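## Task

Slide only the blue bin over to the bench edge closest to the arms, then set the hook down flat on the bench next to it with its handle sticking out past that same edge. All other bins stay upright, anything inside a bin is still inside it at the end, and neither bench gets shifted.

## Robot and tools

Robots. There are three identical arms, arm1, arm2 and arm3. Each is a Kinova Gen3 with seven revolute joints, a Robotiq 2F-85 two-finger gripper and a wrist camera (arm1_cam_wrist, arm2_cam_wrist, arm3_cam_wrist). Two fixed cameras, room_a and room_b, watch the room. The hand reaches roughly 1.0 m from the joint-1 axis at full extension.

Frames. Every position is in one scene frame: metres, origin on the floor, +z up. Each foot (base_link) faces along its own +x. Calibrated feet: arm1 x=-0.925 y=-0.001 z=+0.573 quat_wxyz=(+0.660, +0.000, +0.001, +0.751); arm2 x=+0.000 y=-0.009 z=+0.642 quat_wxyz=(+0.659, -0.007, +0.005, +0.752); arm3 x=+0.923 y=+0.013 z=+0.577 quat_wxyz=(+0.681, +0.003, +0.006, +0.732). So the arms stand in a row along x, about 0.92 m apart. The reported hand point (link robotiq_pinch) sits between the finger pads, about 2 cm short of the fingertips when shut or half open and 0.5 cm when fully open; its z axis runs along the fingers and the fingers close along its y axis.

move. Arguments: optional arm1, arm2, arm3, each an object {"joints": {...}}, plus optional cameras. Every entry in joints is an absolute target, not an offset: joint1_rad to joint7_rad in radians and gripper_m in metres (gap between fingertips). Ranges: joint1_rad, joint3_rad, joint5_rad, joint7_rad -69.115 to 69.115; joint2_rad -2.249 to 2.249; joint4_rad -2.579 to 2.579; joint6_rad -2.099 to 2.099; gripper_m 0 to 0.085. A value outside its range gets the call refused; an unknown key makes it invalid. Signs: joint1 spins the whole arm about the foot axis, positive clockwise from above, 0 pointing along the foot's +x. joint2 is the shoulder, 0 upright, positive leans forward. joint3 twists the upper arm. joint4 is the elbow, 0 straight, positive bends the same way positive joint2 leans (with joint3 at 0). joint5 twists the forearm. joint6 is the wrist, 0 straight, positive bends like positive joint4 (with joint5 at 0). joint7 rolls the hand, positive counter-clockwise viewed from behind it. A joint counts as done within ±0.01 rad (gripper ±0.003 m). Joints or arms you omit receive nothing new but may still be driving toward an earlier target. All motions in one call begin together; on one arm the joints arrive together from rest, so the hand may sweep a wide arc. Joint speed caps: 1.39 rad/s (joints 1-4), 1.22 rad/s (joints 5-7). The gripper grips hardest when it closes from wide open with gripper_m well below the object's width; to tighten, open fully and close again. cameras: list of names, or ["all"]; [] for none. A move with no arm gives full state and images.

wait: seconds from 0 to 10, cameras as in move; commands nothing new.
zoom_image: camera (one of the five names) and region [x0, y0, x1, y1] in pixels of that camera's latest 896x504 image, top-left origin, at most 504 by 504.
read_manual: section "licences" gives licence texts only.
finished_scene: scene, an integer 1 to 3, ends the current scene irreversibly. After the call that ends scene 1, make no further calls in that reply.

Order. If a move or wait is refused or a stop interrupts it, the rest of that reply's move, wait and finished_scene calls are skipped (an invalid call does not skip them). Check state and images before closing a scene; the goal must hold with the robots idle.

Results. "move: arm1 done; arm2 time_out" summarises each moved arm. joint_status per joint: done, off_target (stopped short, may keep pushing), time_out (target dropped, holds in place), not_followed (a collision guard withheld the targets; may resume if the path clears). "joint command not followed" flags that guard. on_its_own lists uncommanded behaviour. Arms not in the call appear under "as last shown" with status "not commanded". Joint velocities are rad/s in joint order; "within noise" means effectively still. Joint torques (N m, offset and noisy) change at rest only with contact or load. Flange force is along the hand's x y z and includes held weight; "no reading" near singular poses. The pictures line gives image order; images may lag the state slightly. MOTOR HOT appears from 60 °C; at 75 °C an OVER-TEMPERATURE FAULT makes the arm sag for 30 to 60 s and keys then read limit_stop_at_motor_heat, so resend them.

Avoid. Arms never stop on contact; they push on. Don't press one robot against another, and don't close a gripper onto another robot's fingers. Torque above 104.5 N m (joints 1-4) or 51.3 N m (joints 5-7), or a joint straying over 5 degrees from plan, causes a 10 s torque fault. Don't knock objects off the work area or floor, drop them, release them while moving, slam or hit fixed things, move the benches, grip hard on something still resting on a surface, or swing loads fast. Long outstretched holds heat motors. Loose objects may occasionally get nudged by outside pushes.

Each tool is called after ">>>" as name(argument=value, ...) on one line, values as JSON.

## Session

>>> move(cameras=["room_a","room_b"])

>>> zoom_image(camera="room_a", region=[400, 120, 800, 504])

Scene clock: 0.00 s.
Joint torques (N m): no reading
Flange force (N): no reading
Joint velocities: within noise
arm1.joint_positions: joint1_rad=+0.185 joint2_rad=-0.222 joint3_rad=-0.113 joint4_rad=+1.335 joint5_rad=+0.037 joint6_rad=+1.851 joint7_rad=+0.921 gripper_m=+0.085
arm1.joint_status: not commanded
arm1.hand: x=-0.9081 y=+0.2446 z=+1.1006 quat_wxyz=(-0.064, +0.461, -0.882, -0.067) (m; scene frame)
arm2.joint_positions: joint1_rad=+0.379 joint2_rad=-0.561 joint3_rad=-0.121 joint4_rad=+1.611 joint5_rad=-0.055 joint6_rad=+1.841 joint7_rad=+1.908 gripper_m=+0.085
arm2.joint_status: not commanded
arm2.hand: x=+0.0107 y=+0.1235 z=+1.1356 quat_wxyz=(-0.104, +0.776, -0.620, -0.051) (m; scene frame)
arm3.joint_positions: joint1_rad=+0.620 joint2_rad=-0.547 joint3_rad=-0.085 joint4_rad=+1.483 joint5_rad=+0.004 joint6_rad=+1.862 joint7_rad=+1.437 gripper_m=+0.085
arm3.joint_status: not commanded
arm3.hand: x=+1.0061 y=+0.1322 z=+1.1134 quat_wxyz=(-0.146, +0.458, -0.873, -0.080) (m; scene frame)
pictures: room_a, room_b

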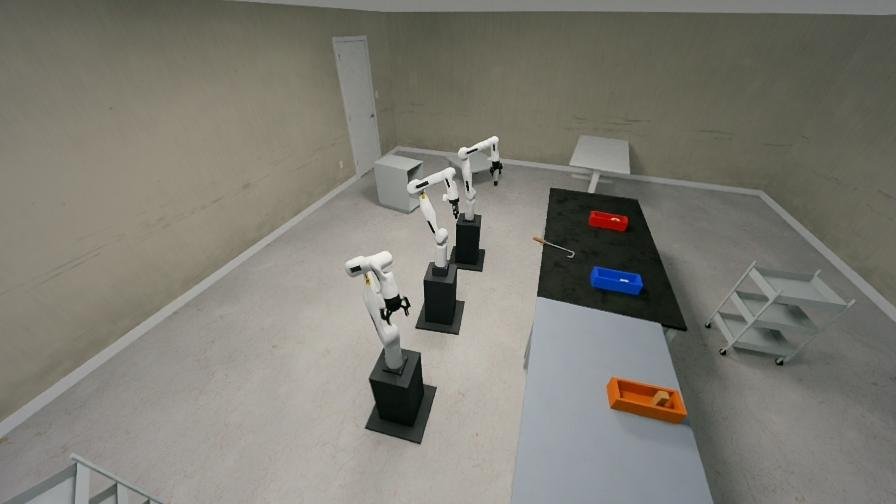

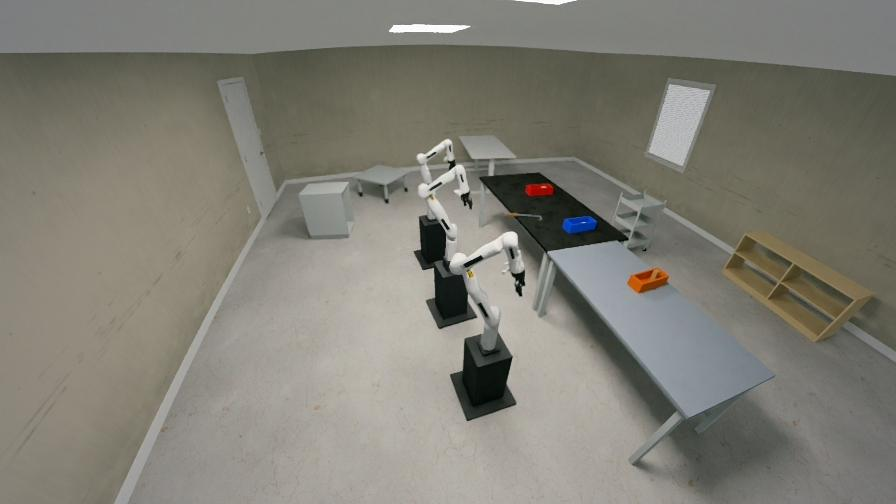

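Scaled by 1.260 from the camera's 896x504 image, which has a finer 1280x720 frame.

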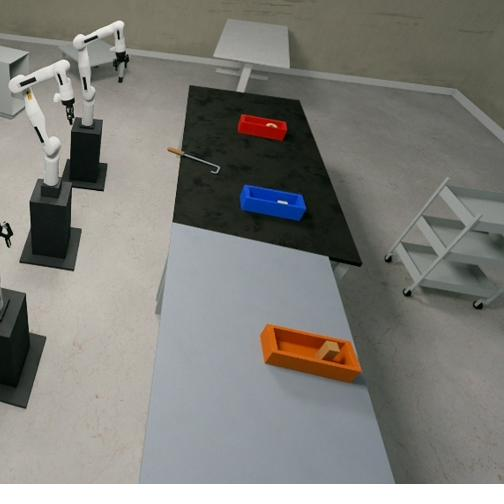

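>>> move(arm2={"joints":{"joint1_rad":-0.1,"joint2_rad":-0.4,"joint3_rad":0,"joint4_rad":1.4,"joint5_rad":0,"joint6_rad":1.2,"joint7_rad":-1.571}}, arm1={"joints":{"joint1_rad":0.65,"joint2_rad":-0.4,"joint3_rad":0,"joint4_rad":1.4,"joint5_rad":0,"joint6_rad":1.2,"joint7_rad":-1.571}}, cameras=["arm1_cam_wrist","arm2_cam_wrist"])

Scene clock: 5.13 s.
Joint torques (N m): arm1=[-0.49 -1.7 -0.31 -9.87 -0.29 -2.14 -0.1] | arm2=[-1.6 -0.79 0.26 -11.7 -0.23 -2.34 0.15] | arm3=[0.88 2.4 1.26 -8.13 0.34 -0.72 -0.16]
Flange force (N): arm1=[-0.4 -0.1 -0.1] | arm2=[-10.4 -4.2 1.7] | arm3=[0.9 2.9 1.0]
move: arm1 done; arm2 done
Joint velocities: within noise
arm1.joint_positions: joint1_rad=+0.650 joint2_rad=-0.400 joint3_rad=+0.000 joint4_rad=+1.400 joint5_rad=+0.000 joint6_rad=+1.200 joint7_rad=-1.571 gripper_m=+0.085
arm1.joint_status: all done
arm1.hand: x=-0.7277 y=+0.2932 z=+1.2313 quat_wxyz=(+0.227, -0.772, -0.447, -0.392) (m; scene frame)
arm2.joint_positions: joint1_rad=-0.100 joint2_rad=-0.400 joint3_rad=+0.000 joint4_rad=+1.400 joint5_rad=+0.000 joint6_rad=+1.200 joint7_rad=-1.571 gripper_m=+0.085
arm2.joint_status: all done
arm2.hand: x=-0.0600 y=+0.3500 z=+1.2955 quat_wxyz=(+0.350, -0.555, -0.702, -0.277) (m; scene frame)
arm3: as last shown
pictures: arm1_cam_wrist, arm2_cam_wrist

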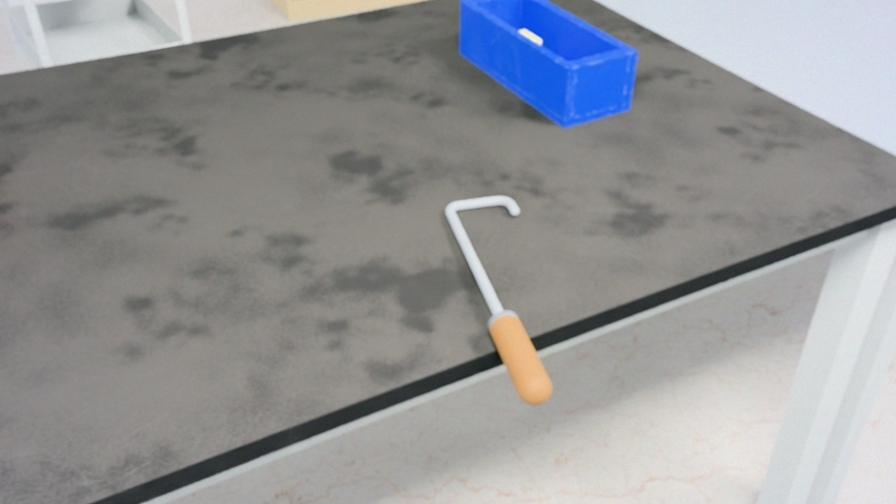

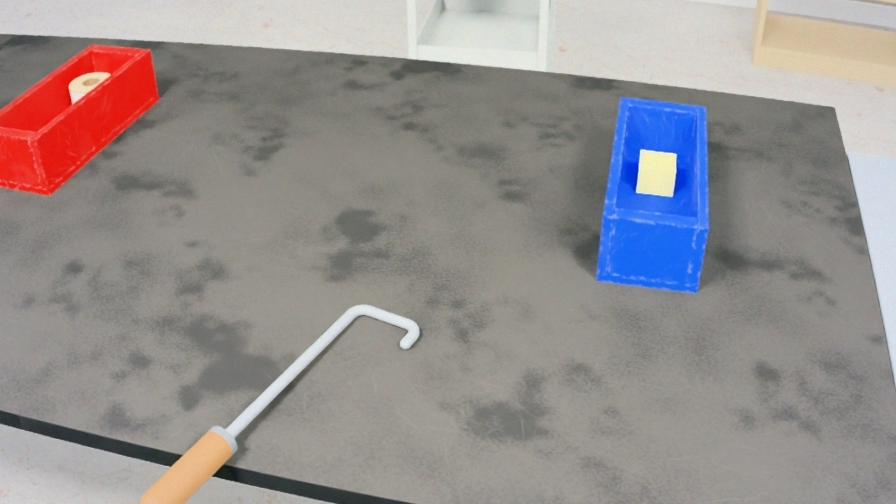

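>>> move(arm2={"joints":{"joint1_rad":-0.970,"joint2_rad":1.288,"joint3_rad":0,"joint4_rad":1.140,"joint5_rad":-1.416,"joint6_rad":-1.459,"joint7_rad":-0.867}}, cameras=["arm1_cam_wrist","arm2_cam_wrist"])

Scene clock: 13.67 s.
Joint torques (N m): arm1=[-0.57 -1.68 -0.31 -9.92 -0.25 -2.13 -0.06] | arm2=[-1.87 -23.44 3.55 -8.14 1.56 -2.27 0.13] | arm3=[0.88 2.46 1.24 -8.15 0.34 -0.73 -0.15]
Flange force (N): arm1=[-0.7 -0.2 0.0] | arm2=[6.4 13.8 -0.6] | arm3=[1.0 2.8 1.1]
move: arm2 done
Joint velocities: within noise
arm1, arm3: as last shown
arm2.joint_positions: joint1_rad=-0.970 joint2_rad=+1.288 joint3_rad=+0.000 joint4_rad=+1.140 joint5_rad=-1.416 joint6_rad=-1.459 joint7_rad=-0.867 gripper_m=+0.085
arm2.joint_status: all done
arm2.hand: x=-0.4481 y=+0.5897 z=+0.8001 quat_wxyz=(+0.424, -0.562, -0.428, -0.567) (m; scene frame)
pictures: arm1_cam_wrist, arm2_cam_wrist

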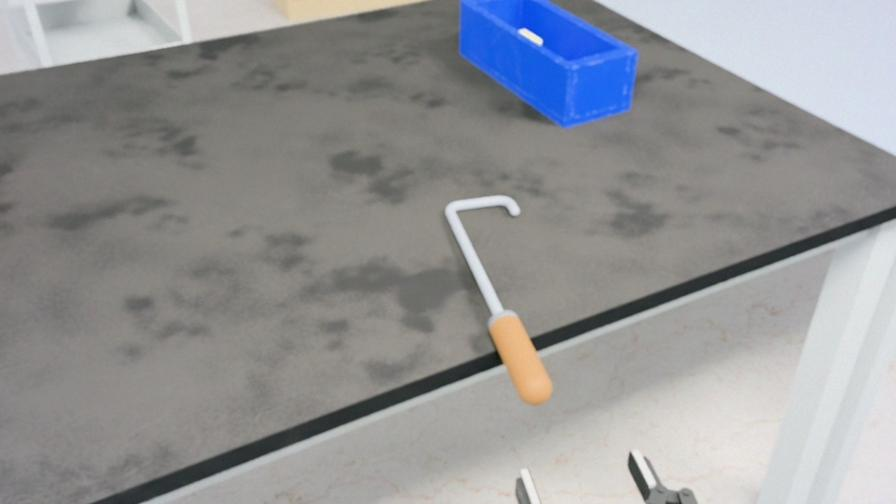

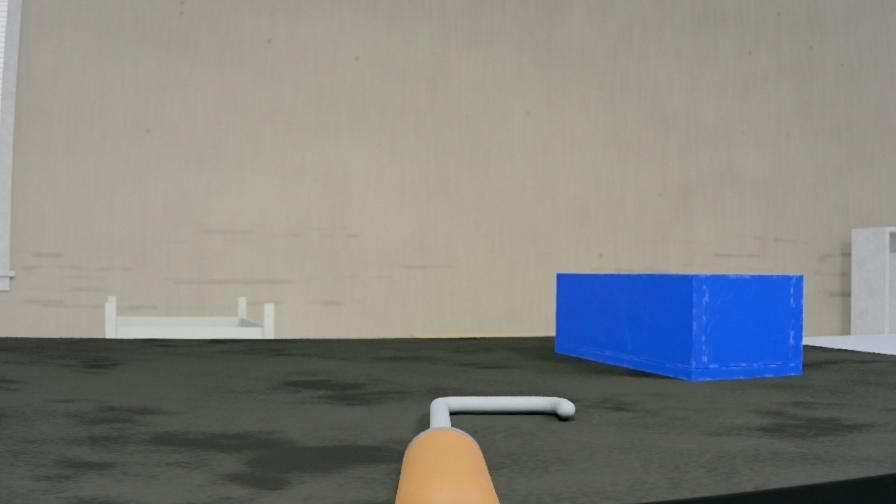

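>>> move(arm2={"joints":{"joint1_rad":-0.753,"joint2_rad":1.409,"joint3_rad":0,"joint4_rad":0.850,"joint5_rad":-1.292,"joint6_rad":-1.271,"joint7_rad":-0.733}}, cameras=["arm1_cam_wrist","arm2_cam_wrist"])

>>> zoom_image(camera="arm1_cam_wrist", region=[392, 180, 742, 480])

Scene clock: 17.20 s.
Joint torques (N m): arm1=[-0.49 -1.72 -0.36 -9.92 -0.27 -2.14 -0.13] | arm2=[-1.86 -25.56 3.44 -9.81 1.78 -1.99 0.16] | arm3=[0.86 2.44 1.23 -8.17 0.33 -0.74 -0.13]
Flange force (N): arm1=[-0.6 0.2 0.0] | arm2=[7.3 17.7 -5.6] | arm3=[1.0 2.8 1.1]
move: arm2 done
Joint velocities: within noise
arm1, arm3: as last shown
arm2.joint_positions: joint1_rad=-0.753 joint2_rad=+1.409 joint3_rad=+0.000 joint4_rad=+0.850 joint5_rad=-1.292 joint6_rad=-1.271 joint7_rad=-0.733 gripper_m=+0.085
arm2.joint_status: all done
arm2.hand: x=-0.4087 y=+0.7278 z=+0.7863 quat_wxyz=(+0.423, -0.562, -0.428, -0.567) (m; scene frame)
pictures: arm1_cam_wrist, arm2_cam_wrist

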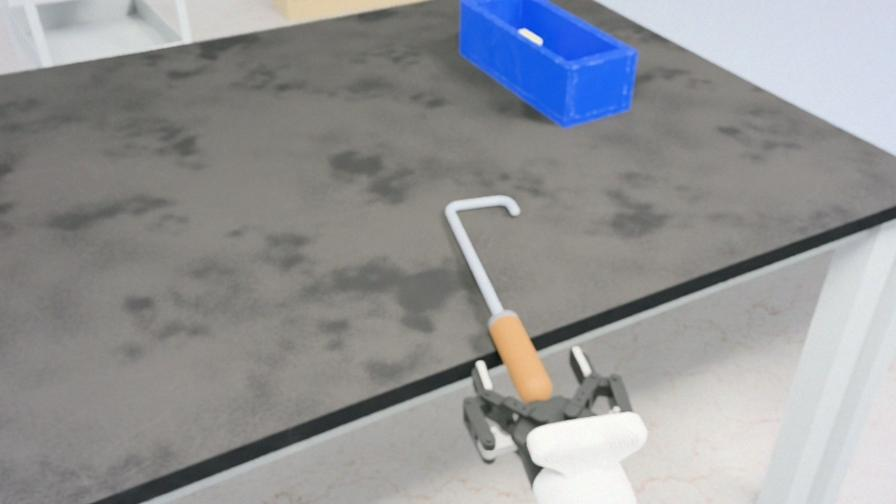

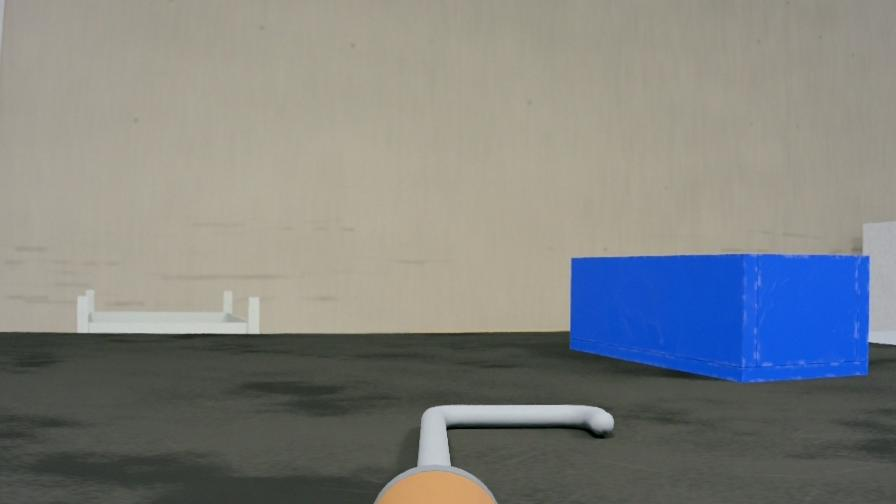

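Scaled by 1.440 from the camera's 896x504 image, which has a finer 1280x720 frame.

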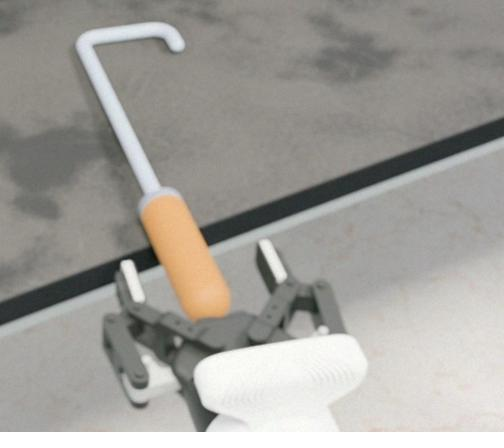

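>>> move(arm2={"joints":{"gripper_m":0}}, cameras=["arm1_cam_wrist","arm2_cam_wrist"])

Scene clock: 19.03 s.
Joint torques (N m): arm1=[-0.53 -1.73 -0.37 -9.86 -0.24 -2.16 -0.06] | arm2=[-2.39 -25.07 3.19 -9.52 1.7 -1.76 0.17] | arm3=[0.83 2.43 1.28 -8.17 0.34 -0.75 -0.13]
Flange force (N): arm1=[-0.2 0.0 -0.1] | arm2=[7.8 17.6 -4.9] | arm3=[1.0 3.0 1.1]
move: arm2 off_target
Joint velocities: within noise
arm1, arm3: as last shown
arm2.joint_positions: joint1_rad=-0.753 joint2_rad=+1.409 joint3_rad=+0.000 joint4_rad=+0.850 joint5_rad=-1.292 joint6_rad=-1.271 joint7_rad=-0.733 gripper_m=+0.029
arm2.joint_status: gripper_m off_target (ended at +0.029, target +0.000)
arm2.hand: x=-0.4087 y=+0.7278 z=+0.7862 quat_wxyz=(+0.423, -0.562, -0.428, -0.567) (m; scene frame)
pictures: arm1_cam_wrist, arm2_cam_wrist

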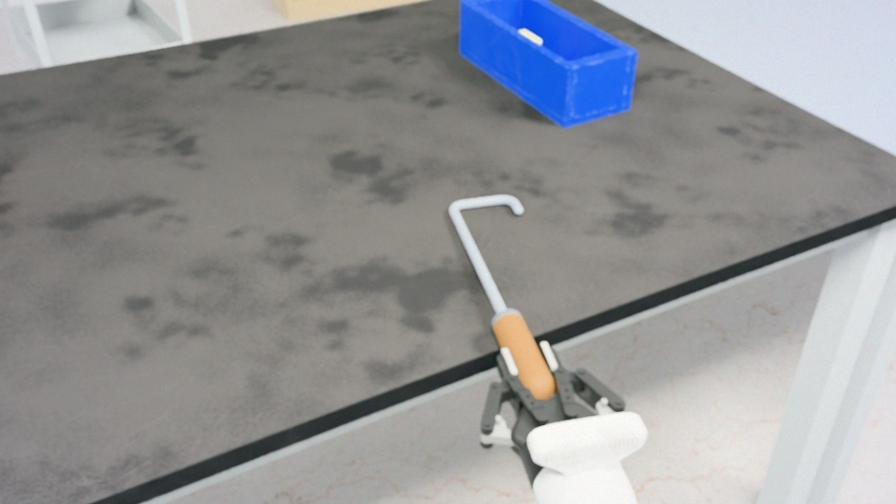

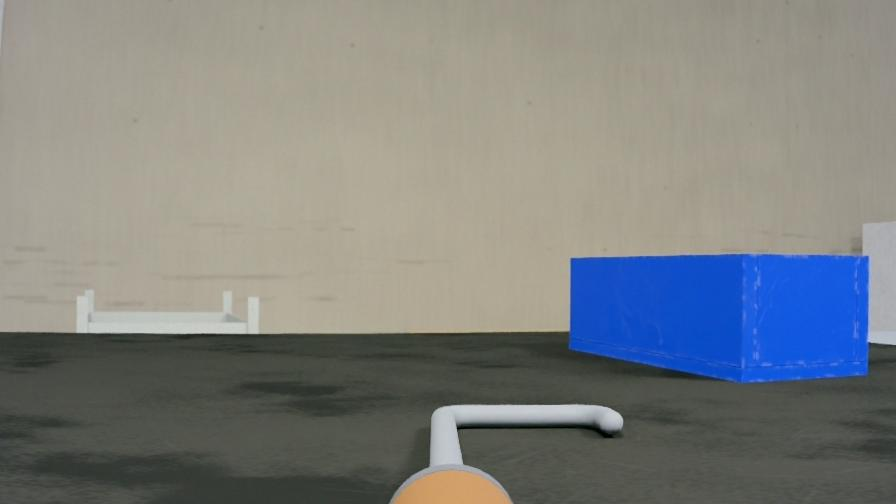

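>>> move(arm2={"joints":{"joint1_rad":-0.926,"joint2_rad":1.093,"joint3_rad":0,"joint4_rad":1.101,"joint5_rad":-1.420,"joint6_rad":-1.391,"joint7_rad":-0.639}}, cameras=[])

>>> move(arm2={"joints":{"joint1_rad":0.095,"joint2_rad":0.562,"joint3_rad":0,"joint4_rad":2.307,"joint5_rad":0,"joint6_rad":-1.316,"joint7_rad":-3.1416}}, cameras=["arm1_cam_wrist","arm2_cam_wrist","room_a"])

>>> zoom_image(camera="room_a", region=[460, 190, 712, 334])

Scene clock: 25.10 s.
Joint torques (N m): arm1=[-0.56 -1.78 -0.3 -9.97 -0.26 -2.13 -0.07] | arm2=[-1.89 -26.37 4.88 -11.09 3.36 -2.85 0.17] | arm3=[0.86 2.47 1.26 -8.19 0.32 -0.75 -0.12]
Flange force (N): arm1=[-0.6 -0.3 0.2] | arm2=[-0.5 15.5 -1.7] | arm3=[1.2 2.9 1.2]
move: arm2 done
Joint velocities: within noise
arm1, arm3: as last shown
arm2.joint_positions: joint1_rad=-0.926 joint2_rad=+1.093 joint3_rad=+0.000 joint4_rad=+1.101 joint5_rad=-1.420 joint6_rad=-1.391 joint7_rad=-0.639 gripper_m=+0.029
arm2.joint_status: all done
arm2.hand: x=-0.4517 y=+0.6243 z=+0.9296 quat_wxyz=(+0.424, -0.562, -0.428, -0.567) (m; scene frame)
pictures: none
No camera images: "cameras" was empty.

Scene clock: 28.17 s.
Joint torques (N m): arm1=[-0.58 -1.69 -0.33 -9.93 -0.24 -2.13 -0.07] | arm2=[-1.5 -17.11 0.82 -9.06 -0.26 -4.72 0.24] | arm3=[0.86 2.43 1.24 -8.11 0.32 -0.74 -0.15]
Flange force (N): arm1=[-0.7 -0.1 0.0] | arm2=[4.3 -1.7 -7.4] | arm3=[0.9 2.8 0.9]
move: arm2 done
Joint velocities: within noise
arm1, arm3: as last shown
arm2.joint_positions: joint1_rad=+0.095 joint2_rad=+0.562 joint3_rad=+0.000 joint4_rad=+2.307 joint5_rad=+0.000 joint6_rad=-1.316 joint7_rad=-3.142 gripper_m=+0.029
arm2.joint_status: all done
arm2.hand: x=+0.0000 y=+0.6169 z=+0.9761 quat_wxyz=(+0.708, -0.706, -0.015, +0.012) (m; scene frame)
pictures: arm1_cam_wrist, arm2_cam_wrist, room_a

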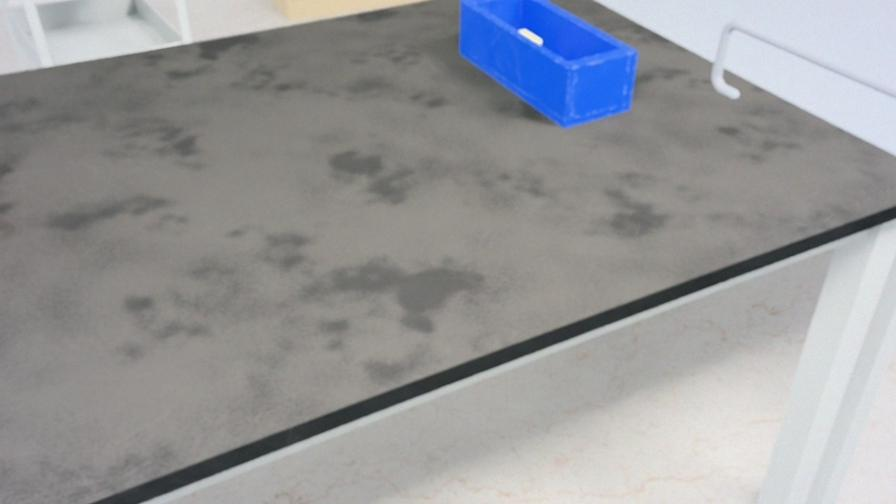

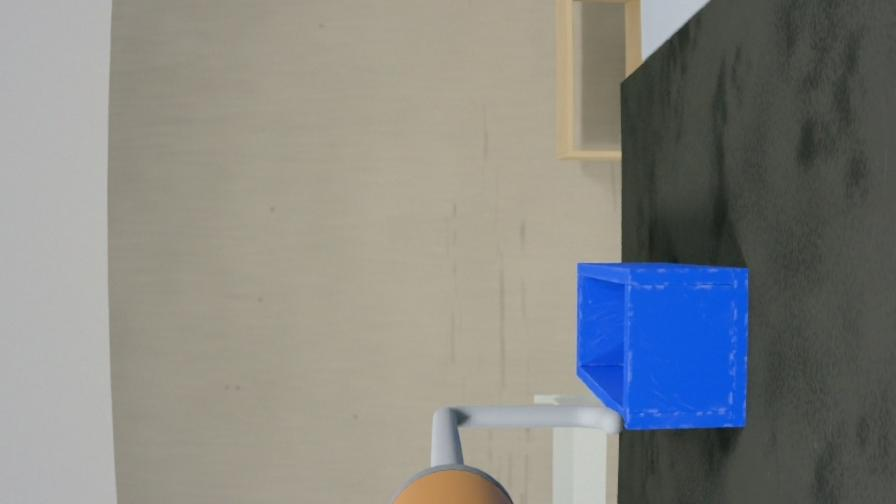

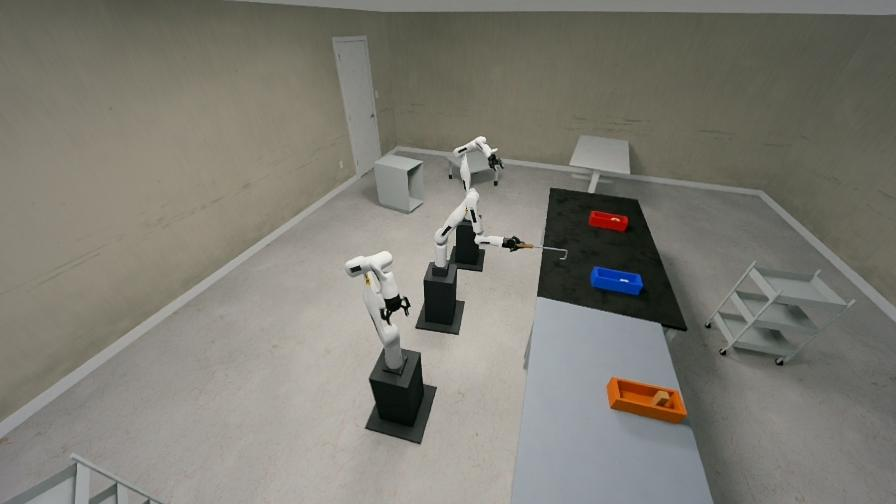

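Scaled by 2.000 from the camera's 896x504 image, which has a finer 1280x720 frame.

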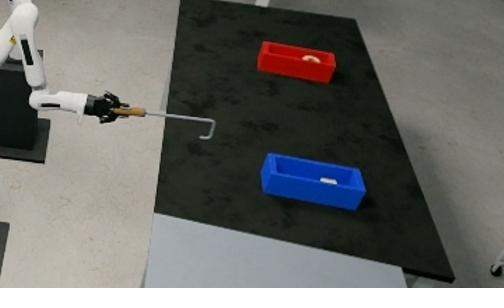

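>>> move(arm2={"joints":{"joint1_rad":0.1075,"joint2_rad":0.974,"joint4_rad":1.2235,"joint6_rad":-0.644}}, cameras=["arm1_cam_wrist","arm2_cam_wrist","room_a"])

>>> zoom_image(camera="room_a", region=[500, 220, 668, 316])

Scene clock: 33.33 s.
Joint torques (N m): arm1=[-0.55 -1.68 -0.28 -9.92 -0.27 -2.17 -0.12] | arm2=[-1.41 -28.61 0.93 -14.46 -0.22 -4.7 0.17] | arm3=[0.86 2.46 1.25 -8.18 0.35 -0.75 -0.17]
Flange force (N): arm1=[-0.6 -0.2 -0.1] | arm2=[3.8 0.6 -12.9] | arm3=[1.1 2.8 1.1]
move: arm2 done
Joint velocities: within noise
arm1, arm3: as last shown
arm2.joint_positions: joint1_rad=+0.107 joint2_rad=+0.974 joint3_rad=+0.000 joint4_rad=+1.224 joint5_rad=+0.000 joint6_rad=-0.644 joint7_rad=-3.142 gripper_m=+0.029
arm2.joint_status: all done
arm2.hand: x=+0.0004 y=+0.9105 z=+0.9701 quat_wxyz=(+0.707, -0.707, -0.010, +0.007) (m; scene frame)
pictures: arm1_cam_wrist, arm2_cam_wrist, room_a

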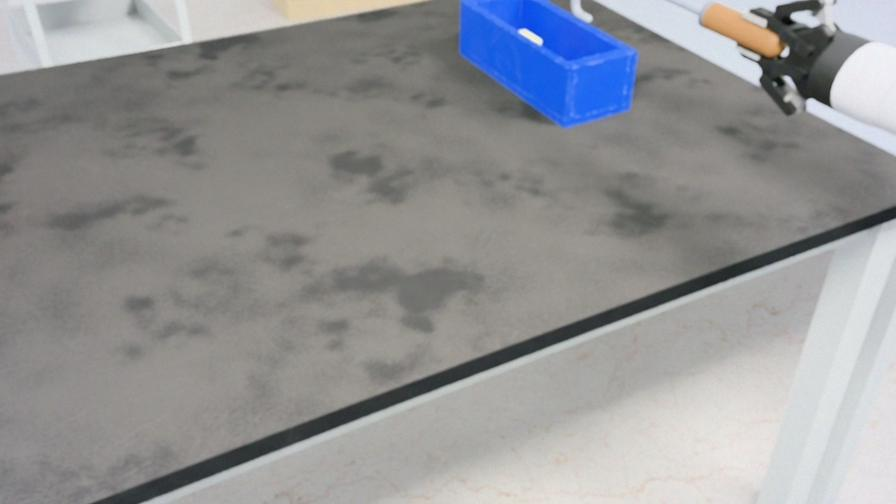

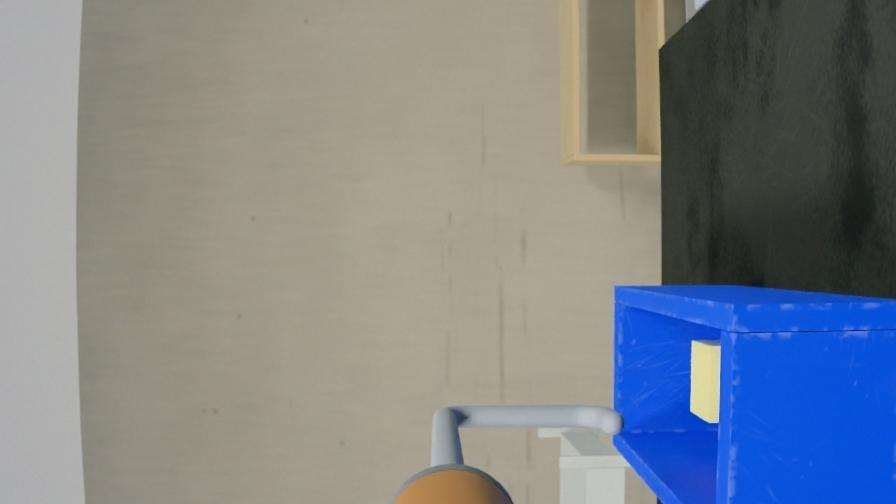

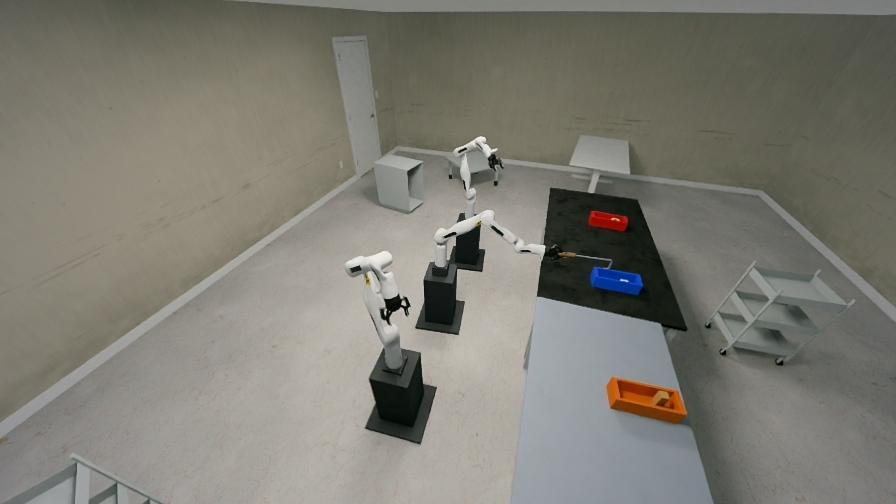

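Scaled by 3.000 from the camera's 896x504 image, which has a finer 1280x720 frame.

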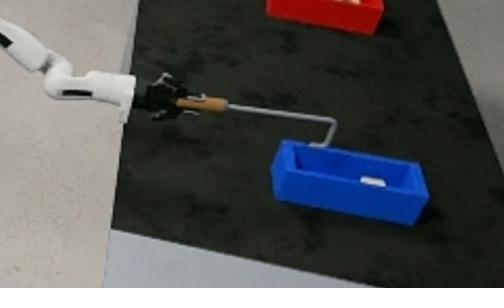

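>>> move(arm2={"joints":{"joint2_rad":1.110,"joint4_rad":1.230,"joint6_rad":-0.787}}, cameras=["arm1_cam_wrist","arm2_cam_wrist","room_a"])

>>> zoom_image(camera="room_a", region=[500, 220, 668, 316])

Scene clock: 36.47 s.
Joint torques (N m): arm1=[-0.48 -1.68 -0.25 -9.86 -0.3 -2.15 -0.07] | arm2=[-1.46 -29.17 0.97 -13.59 -0.25 -4.7 0.17] | arm3=[0.87 2.45 1.25 -8.15 0.33 -0.75 -0.14]
Flange force (N): arm1=[-0.4 -0.4 -0.1] | arm2=[3.2 -1.1 -12.6] | arm3=[1.0 2.9 1.1]
move: arm2 done
Joint velocities: within noise
arm1: as last shown
arm2.joint_positions: joint1_rad=+0.107 joint2_rad=+1.110 joint3_rad=+0.000 joint4_rad=+1.230 joint5_rad=+0.000 joint6_rad=-0.787 joint7_rad=-3.142 gripper_m=+0.029
arm2.joint_status: all done
arm2.hand: x=+0.0008 y=+0.9092 z=+0.8866 quat_wxyz=(+0.708, -0.706, -0.010, +0.007) (m; scene frame)
arm3.joint_positions: joint1_rad=+0.620 joint2_rad=-0.547 joint3_rad=-0.085 joint4_rad=+1.483 joint5_rad=+0.004 joint6_rad=+1.862 joint7_rad=+1.437 gripper_m=+0.085
arm3.joint_status: not commanded
arm3.hand: x=+1.0061 y=+0.1322 z=+1.1134 quat_wxyz=(-0.146, +0.458, -0.873, -0.080) (m; scene frame)
pictures: arm1_cam_wrist, arm2_cam_wrist, room_a

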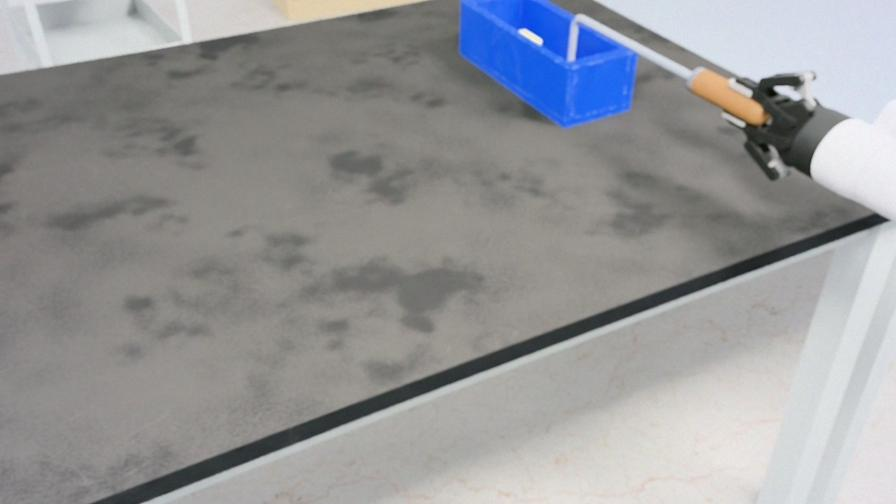

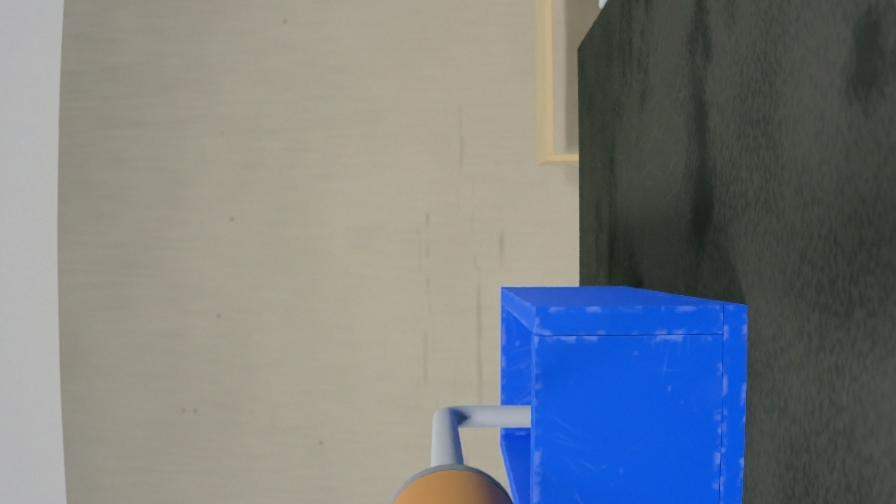

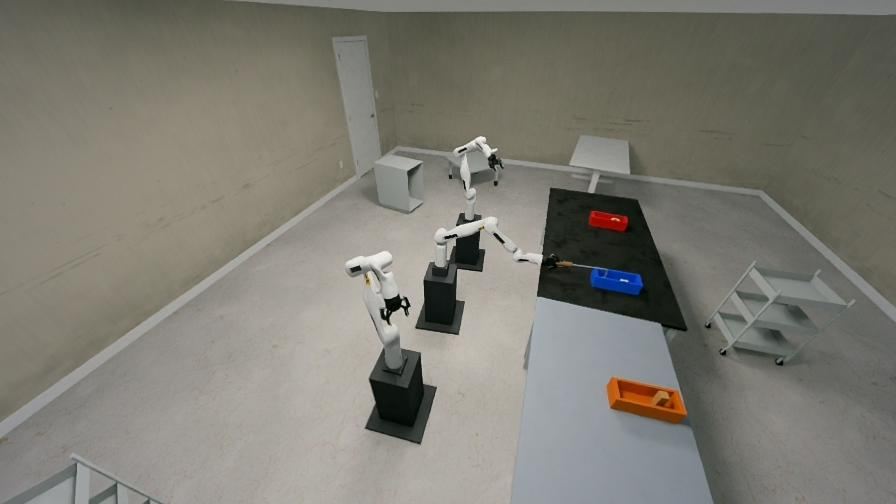

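Scaled by 3.000 from the camera's 896x504 image, which has a finer 1280x720 frame.

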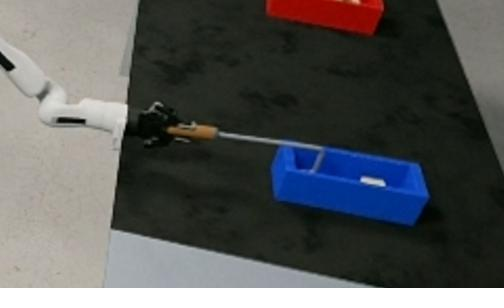

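>>> move(arm2={"joints":{"joint2_rad":0.931,"joint4_rad":1.779,"joint6_rad":-1.156}}, cameras=["arm2_cam_wrist"])

>>> move(arm2={"joints":{"joint2_rad":0.866,"joint4_rad":2.089,"joint6_rad":-1.402}}, cameras=[])

>>> move(arm2={"joints":{"joint2_rad":0.855,"joint4_rad":2.365,"joint6_rad":-1.667}}, cameras=["arm1_cam_wrist","arm2_cam_wrist"])

Scene clock: 40.60 s.
Joint torques (N m): arm1=[-0.51 -1.72 -0.32 -9.99 -0.22 -2.21 -0.07] | arm2=[-1.47 -24.28 0.93 -10.4 -0.23 -4.75 0.18] | arm3=[0.87 2.45 1.31 -8.15 0.34 -0.73 -0.13]
Flange force (N): arm1=[-0.7 -0.1 0.0] | arm2=[3.2 -1.7 -7.9] | arm3=[1.0 3.1 1.1]
move: arm2 done
Joint velocities: within noise
arm1.joint_positions: joint1_rad=+0.650 joint2_rad=-0.400 joint3_rad=+0.000 joint4_rad=+1.400 joint5_rad=+0.000 joint6_rad=+1.200 joint7_rad=-1.571 gripper_m=+0.085
arm1.joint_status: not commanded
arm1.hand: x=-0.7277 y=+0.2932 z=+1.2313 quat_wxyz=(+0.227, -0.772, -0.447, -0.392) (m; scene frame)
arm2.joint_positions: joint1_rad=+0.107 joint2_rad=+0.931 joint3_rad=+0.000 joint4_rad=+1.779 joint5_rad=+0.000 joint6_rad=-1.156 joint7_rad=-3.142 gripper_m=+0.029
arm2.joint_status: all done
arm2.hand: x=+0.0042 y=+0.7756 z=+0.8857 quat_wxyz=(+0.707, -0.707, -0.010, +0.007) (m; scene frame)
arm3: as last shown
pictures: arm2_cam_wrist

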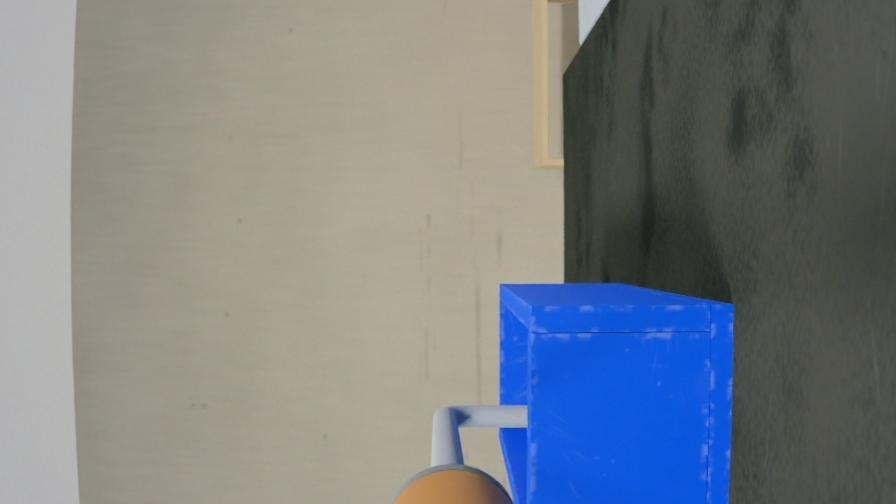

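Scene clock: 42.10 s.
Joint torques (N m): arm1=[-0.52 -1.71 -0.32 -9.91 -0.26 -2.14 -0.09] | arm2=[-1.48 -21.1 0.95 -8.15 -0.26 -4.79 0.17] | arm3=[0.84 2.44 1.25 -8.18 0.35 -0.75 -0.15]
Flange force (N): arm1=[-0.5 -0.1 0.0] | arm2=[3.2 -2.8 -6.5] | arm3=[1.1 2.9 1.1]
move: arm2 done
Joint velocities: within noise
arm1, arm3: as last shown
arm2.joint_positions: joint1_rad=+0.107 joint2_rad=+0.866 joint3_rad=+0.000 joint4_rad=+2.089 joint5_rad=+0.000 joint6_rad=-1.402 joint7_rad=-3.142 gripper_m=+0.029
arm2.joint_status: all done
arm2.hand: x=+0.0064 y=+0.6853 z=+0.8854 quat_wxyz=(+0.708, -0.706, -0.010, +0.007) (m; scene frame)
pictures: none
No camera images: "cameras" was empty.

Scene clock: 43.53 s.
Joint torques (N m): arm1=[-0.52 -1.73 -0.34 -9.9 -0.3 -2.13 -0.07] | arm2=[-1.52 -18.34 0.89 -5.51 -0.24 -4.77 0.17] | arm3=[0.81 2.43 1.28 -8.1 0.33 -0.74 -0.15]
Flange force (N): arm1=[-0.5 -0.1 0.0] | arm2=[3.5 -4.0 -4.9] | arm3=[0.9 3.0 0.8]
move: arm2 done
Joint velocities: within noise
arm1, arm3: as last shown
arm2.joint_positions: joint1_rad=+0.107 joint2_rad=+0.855 joint3_rad=+0.000 joint4_rad=+2.365 joint5_rad=+0.000 joint6_rad=-1.667 joint7_rad=-3.142 gripper_m=+0.029
arm2.joint_status: all done
arm2.hand: x=+0.0086 y=+0.5994 z=+0.8858 quat_wxyz=(+0.708, -0.706, -0.010, +0.007) (m; scene frame)
pictures: arm1_cam_wrist, arm2_cam_wrist

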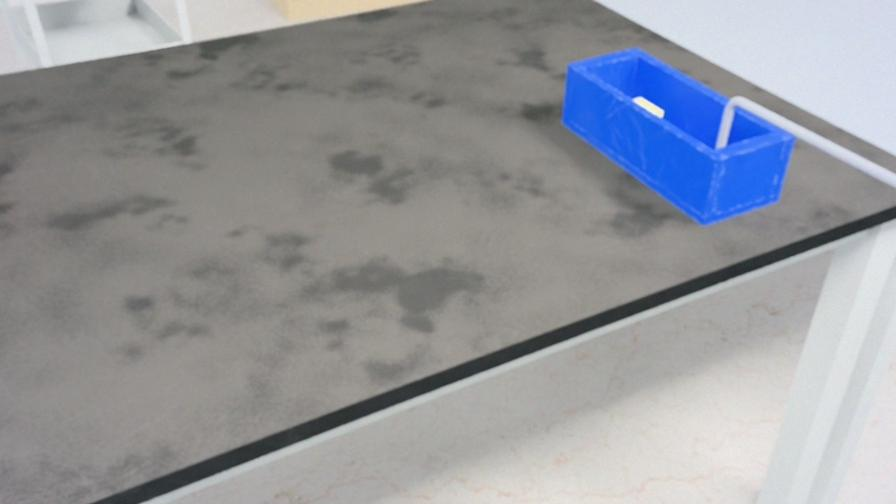

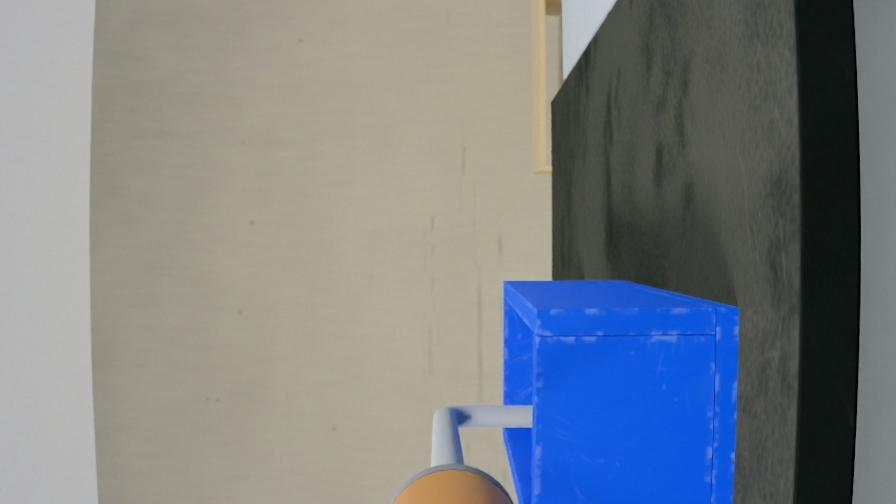

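>>> move(arm2={"joints":{"joint2_rad":0.910,"joint4_rad":2.570,"joint6_rad":-1.927}}, cameras=["arm1_cam_wrist","arm2_cam_wrist"])

>>> zoom_image(camera="arm1_cam_wrist", region=[596, 40, 896, 280])

Scene clock: 46.30 s.
Joint torques (N m): arm1=[-0.63 -1.7 -0.35 -9.9 -0.23 -2.13 -0.1] | arm2=[-1.48 -16.54 0.9 -2.92 -0.27 -4.73 0.18] | arm3=[0.89 2.42 1.25 -8.17 0.32 -0.75 -0.14]
Flange force (N): arm1=[-0.5 0.0 0.0] | arm2=[3.9 -5.5 -2.6] | arm3=[1.0 2.8 1.1]
move: arm2 done
Joint velocities: within noise
arm1, arm3: as last shown
arm2.joint_positions: joint1_rad=+0.107 joint2_rad=+0.910 joint3_rad=+0.000 joint4_rad=+2.570 joint5_rad=+0.000 joint6_rad=-1.927 joint7_rad=-3.142 gripper_m=+0.029
arm2.joint_status: all done
arm2.hand: x=+0.0103 y=+0.5344 z=+0.8859 quat_wxyz=(+0.708, -0.706, -0.010, +0.007) (m; scene frame)
pictures: arm1_cam_wrist, arm2_cam_wrist

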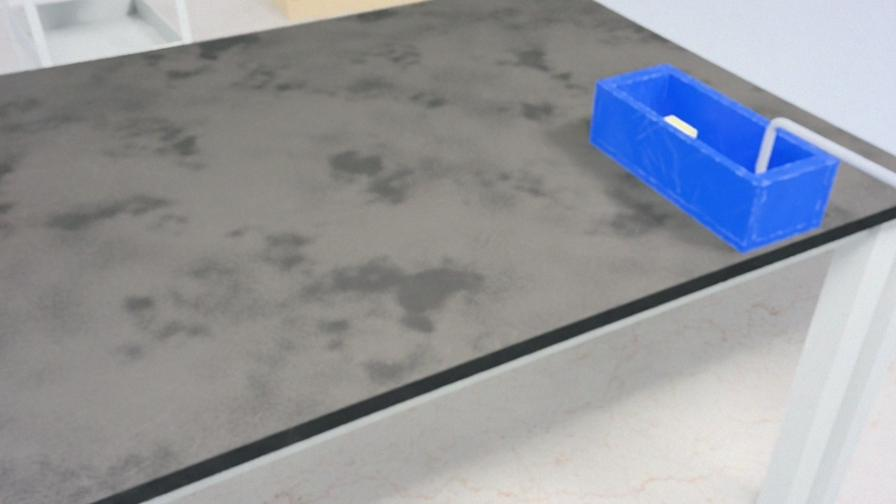

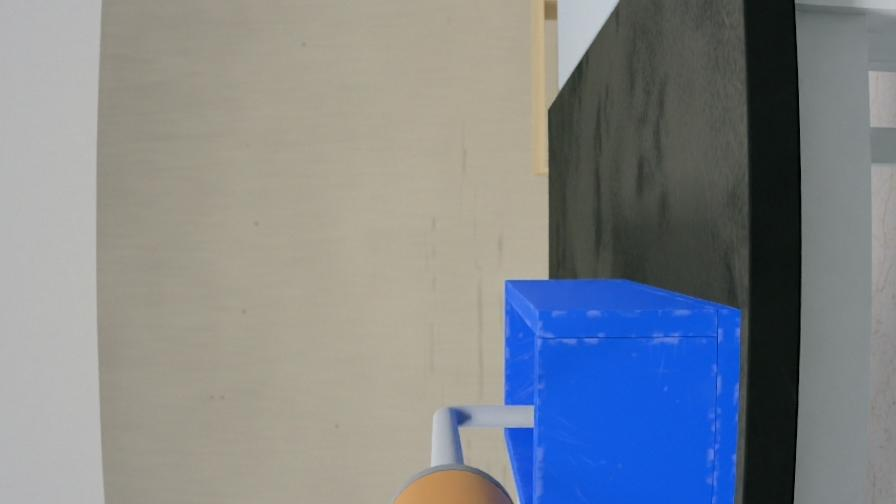

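Scaled by 1.680 from the camera's 896x504 image, which has a finer 1280x720 frame.

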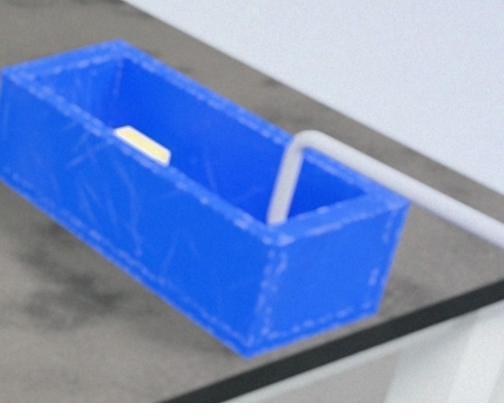

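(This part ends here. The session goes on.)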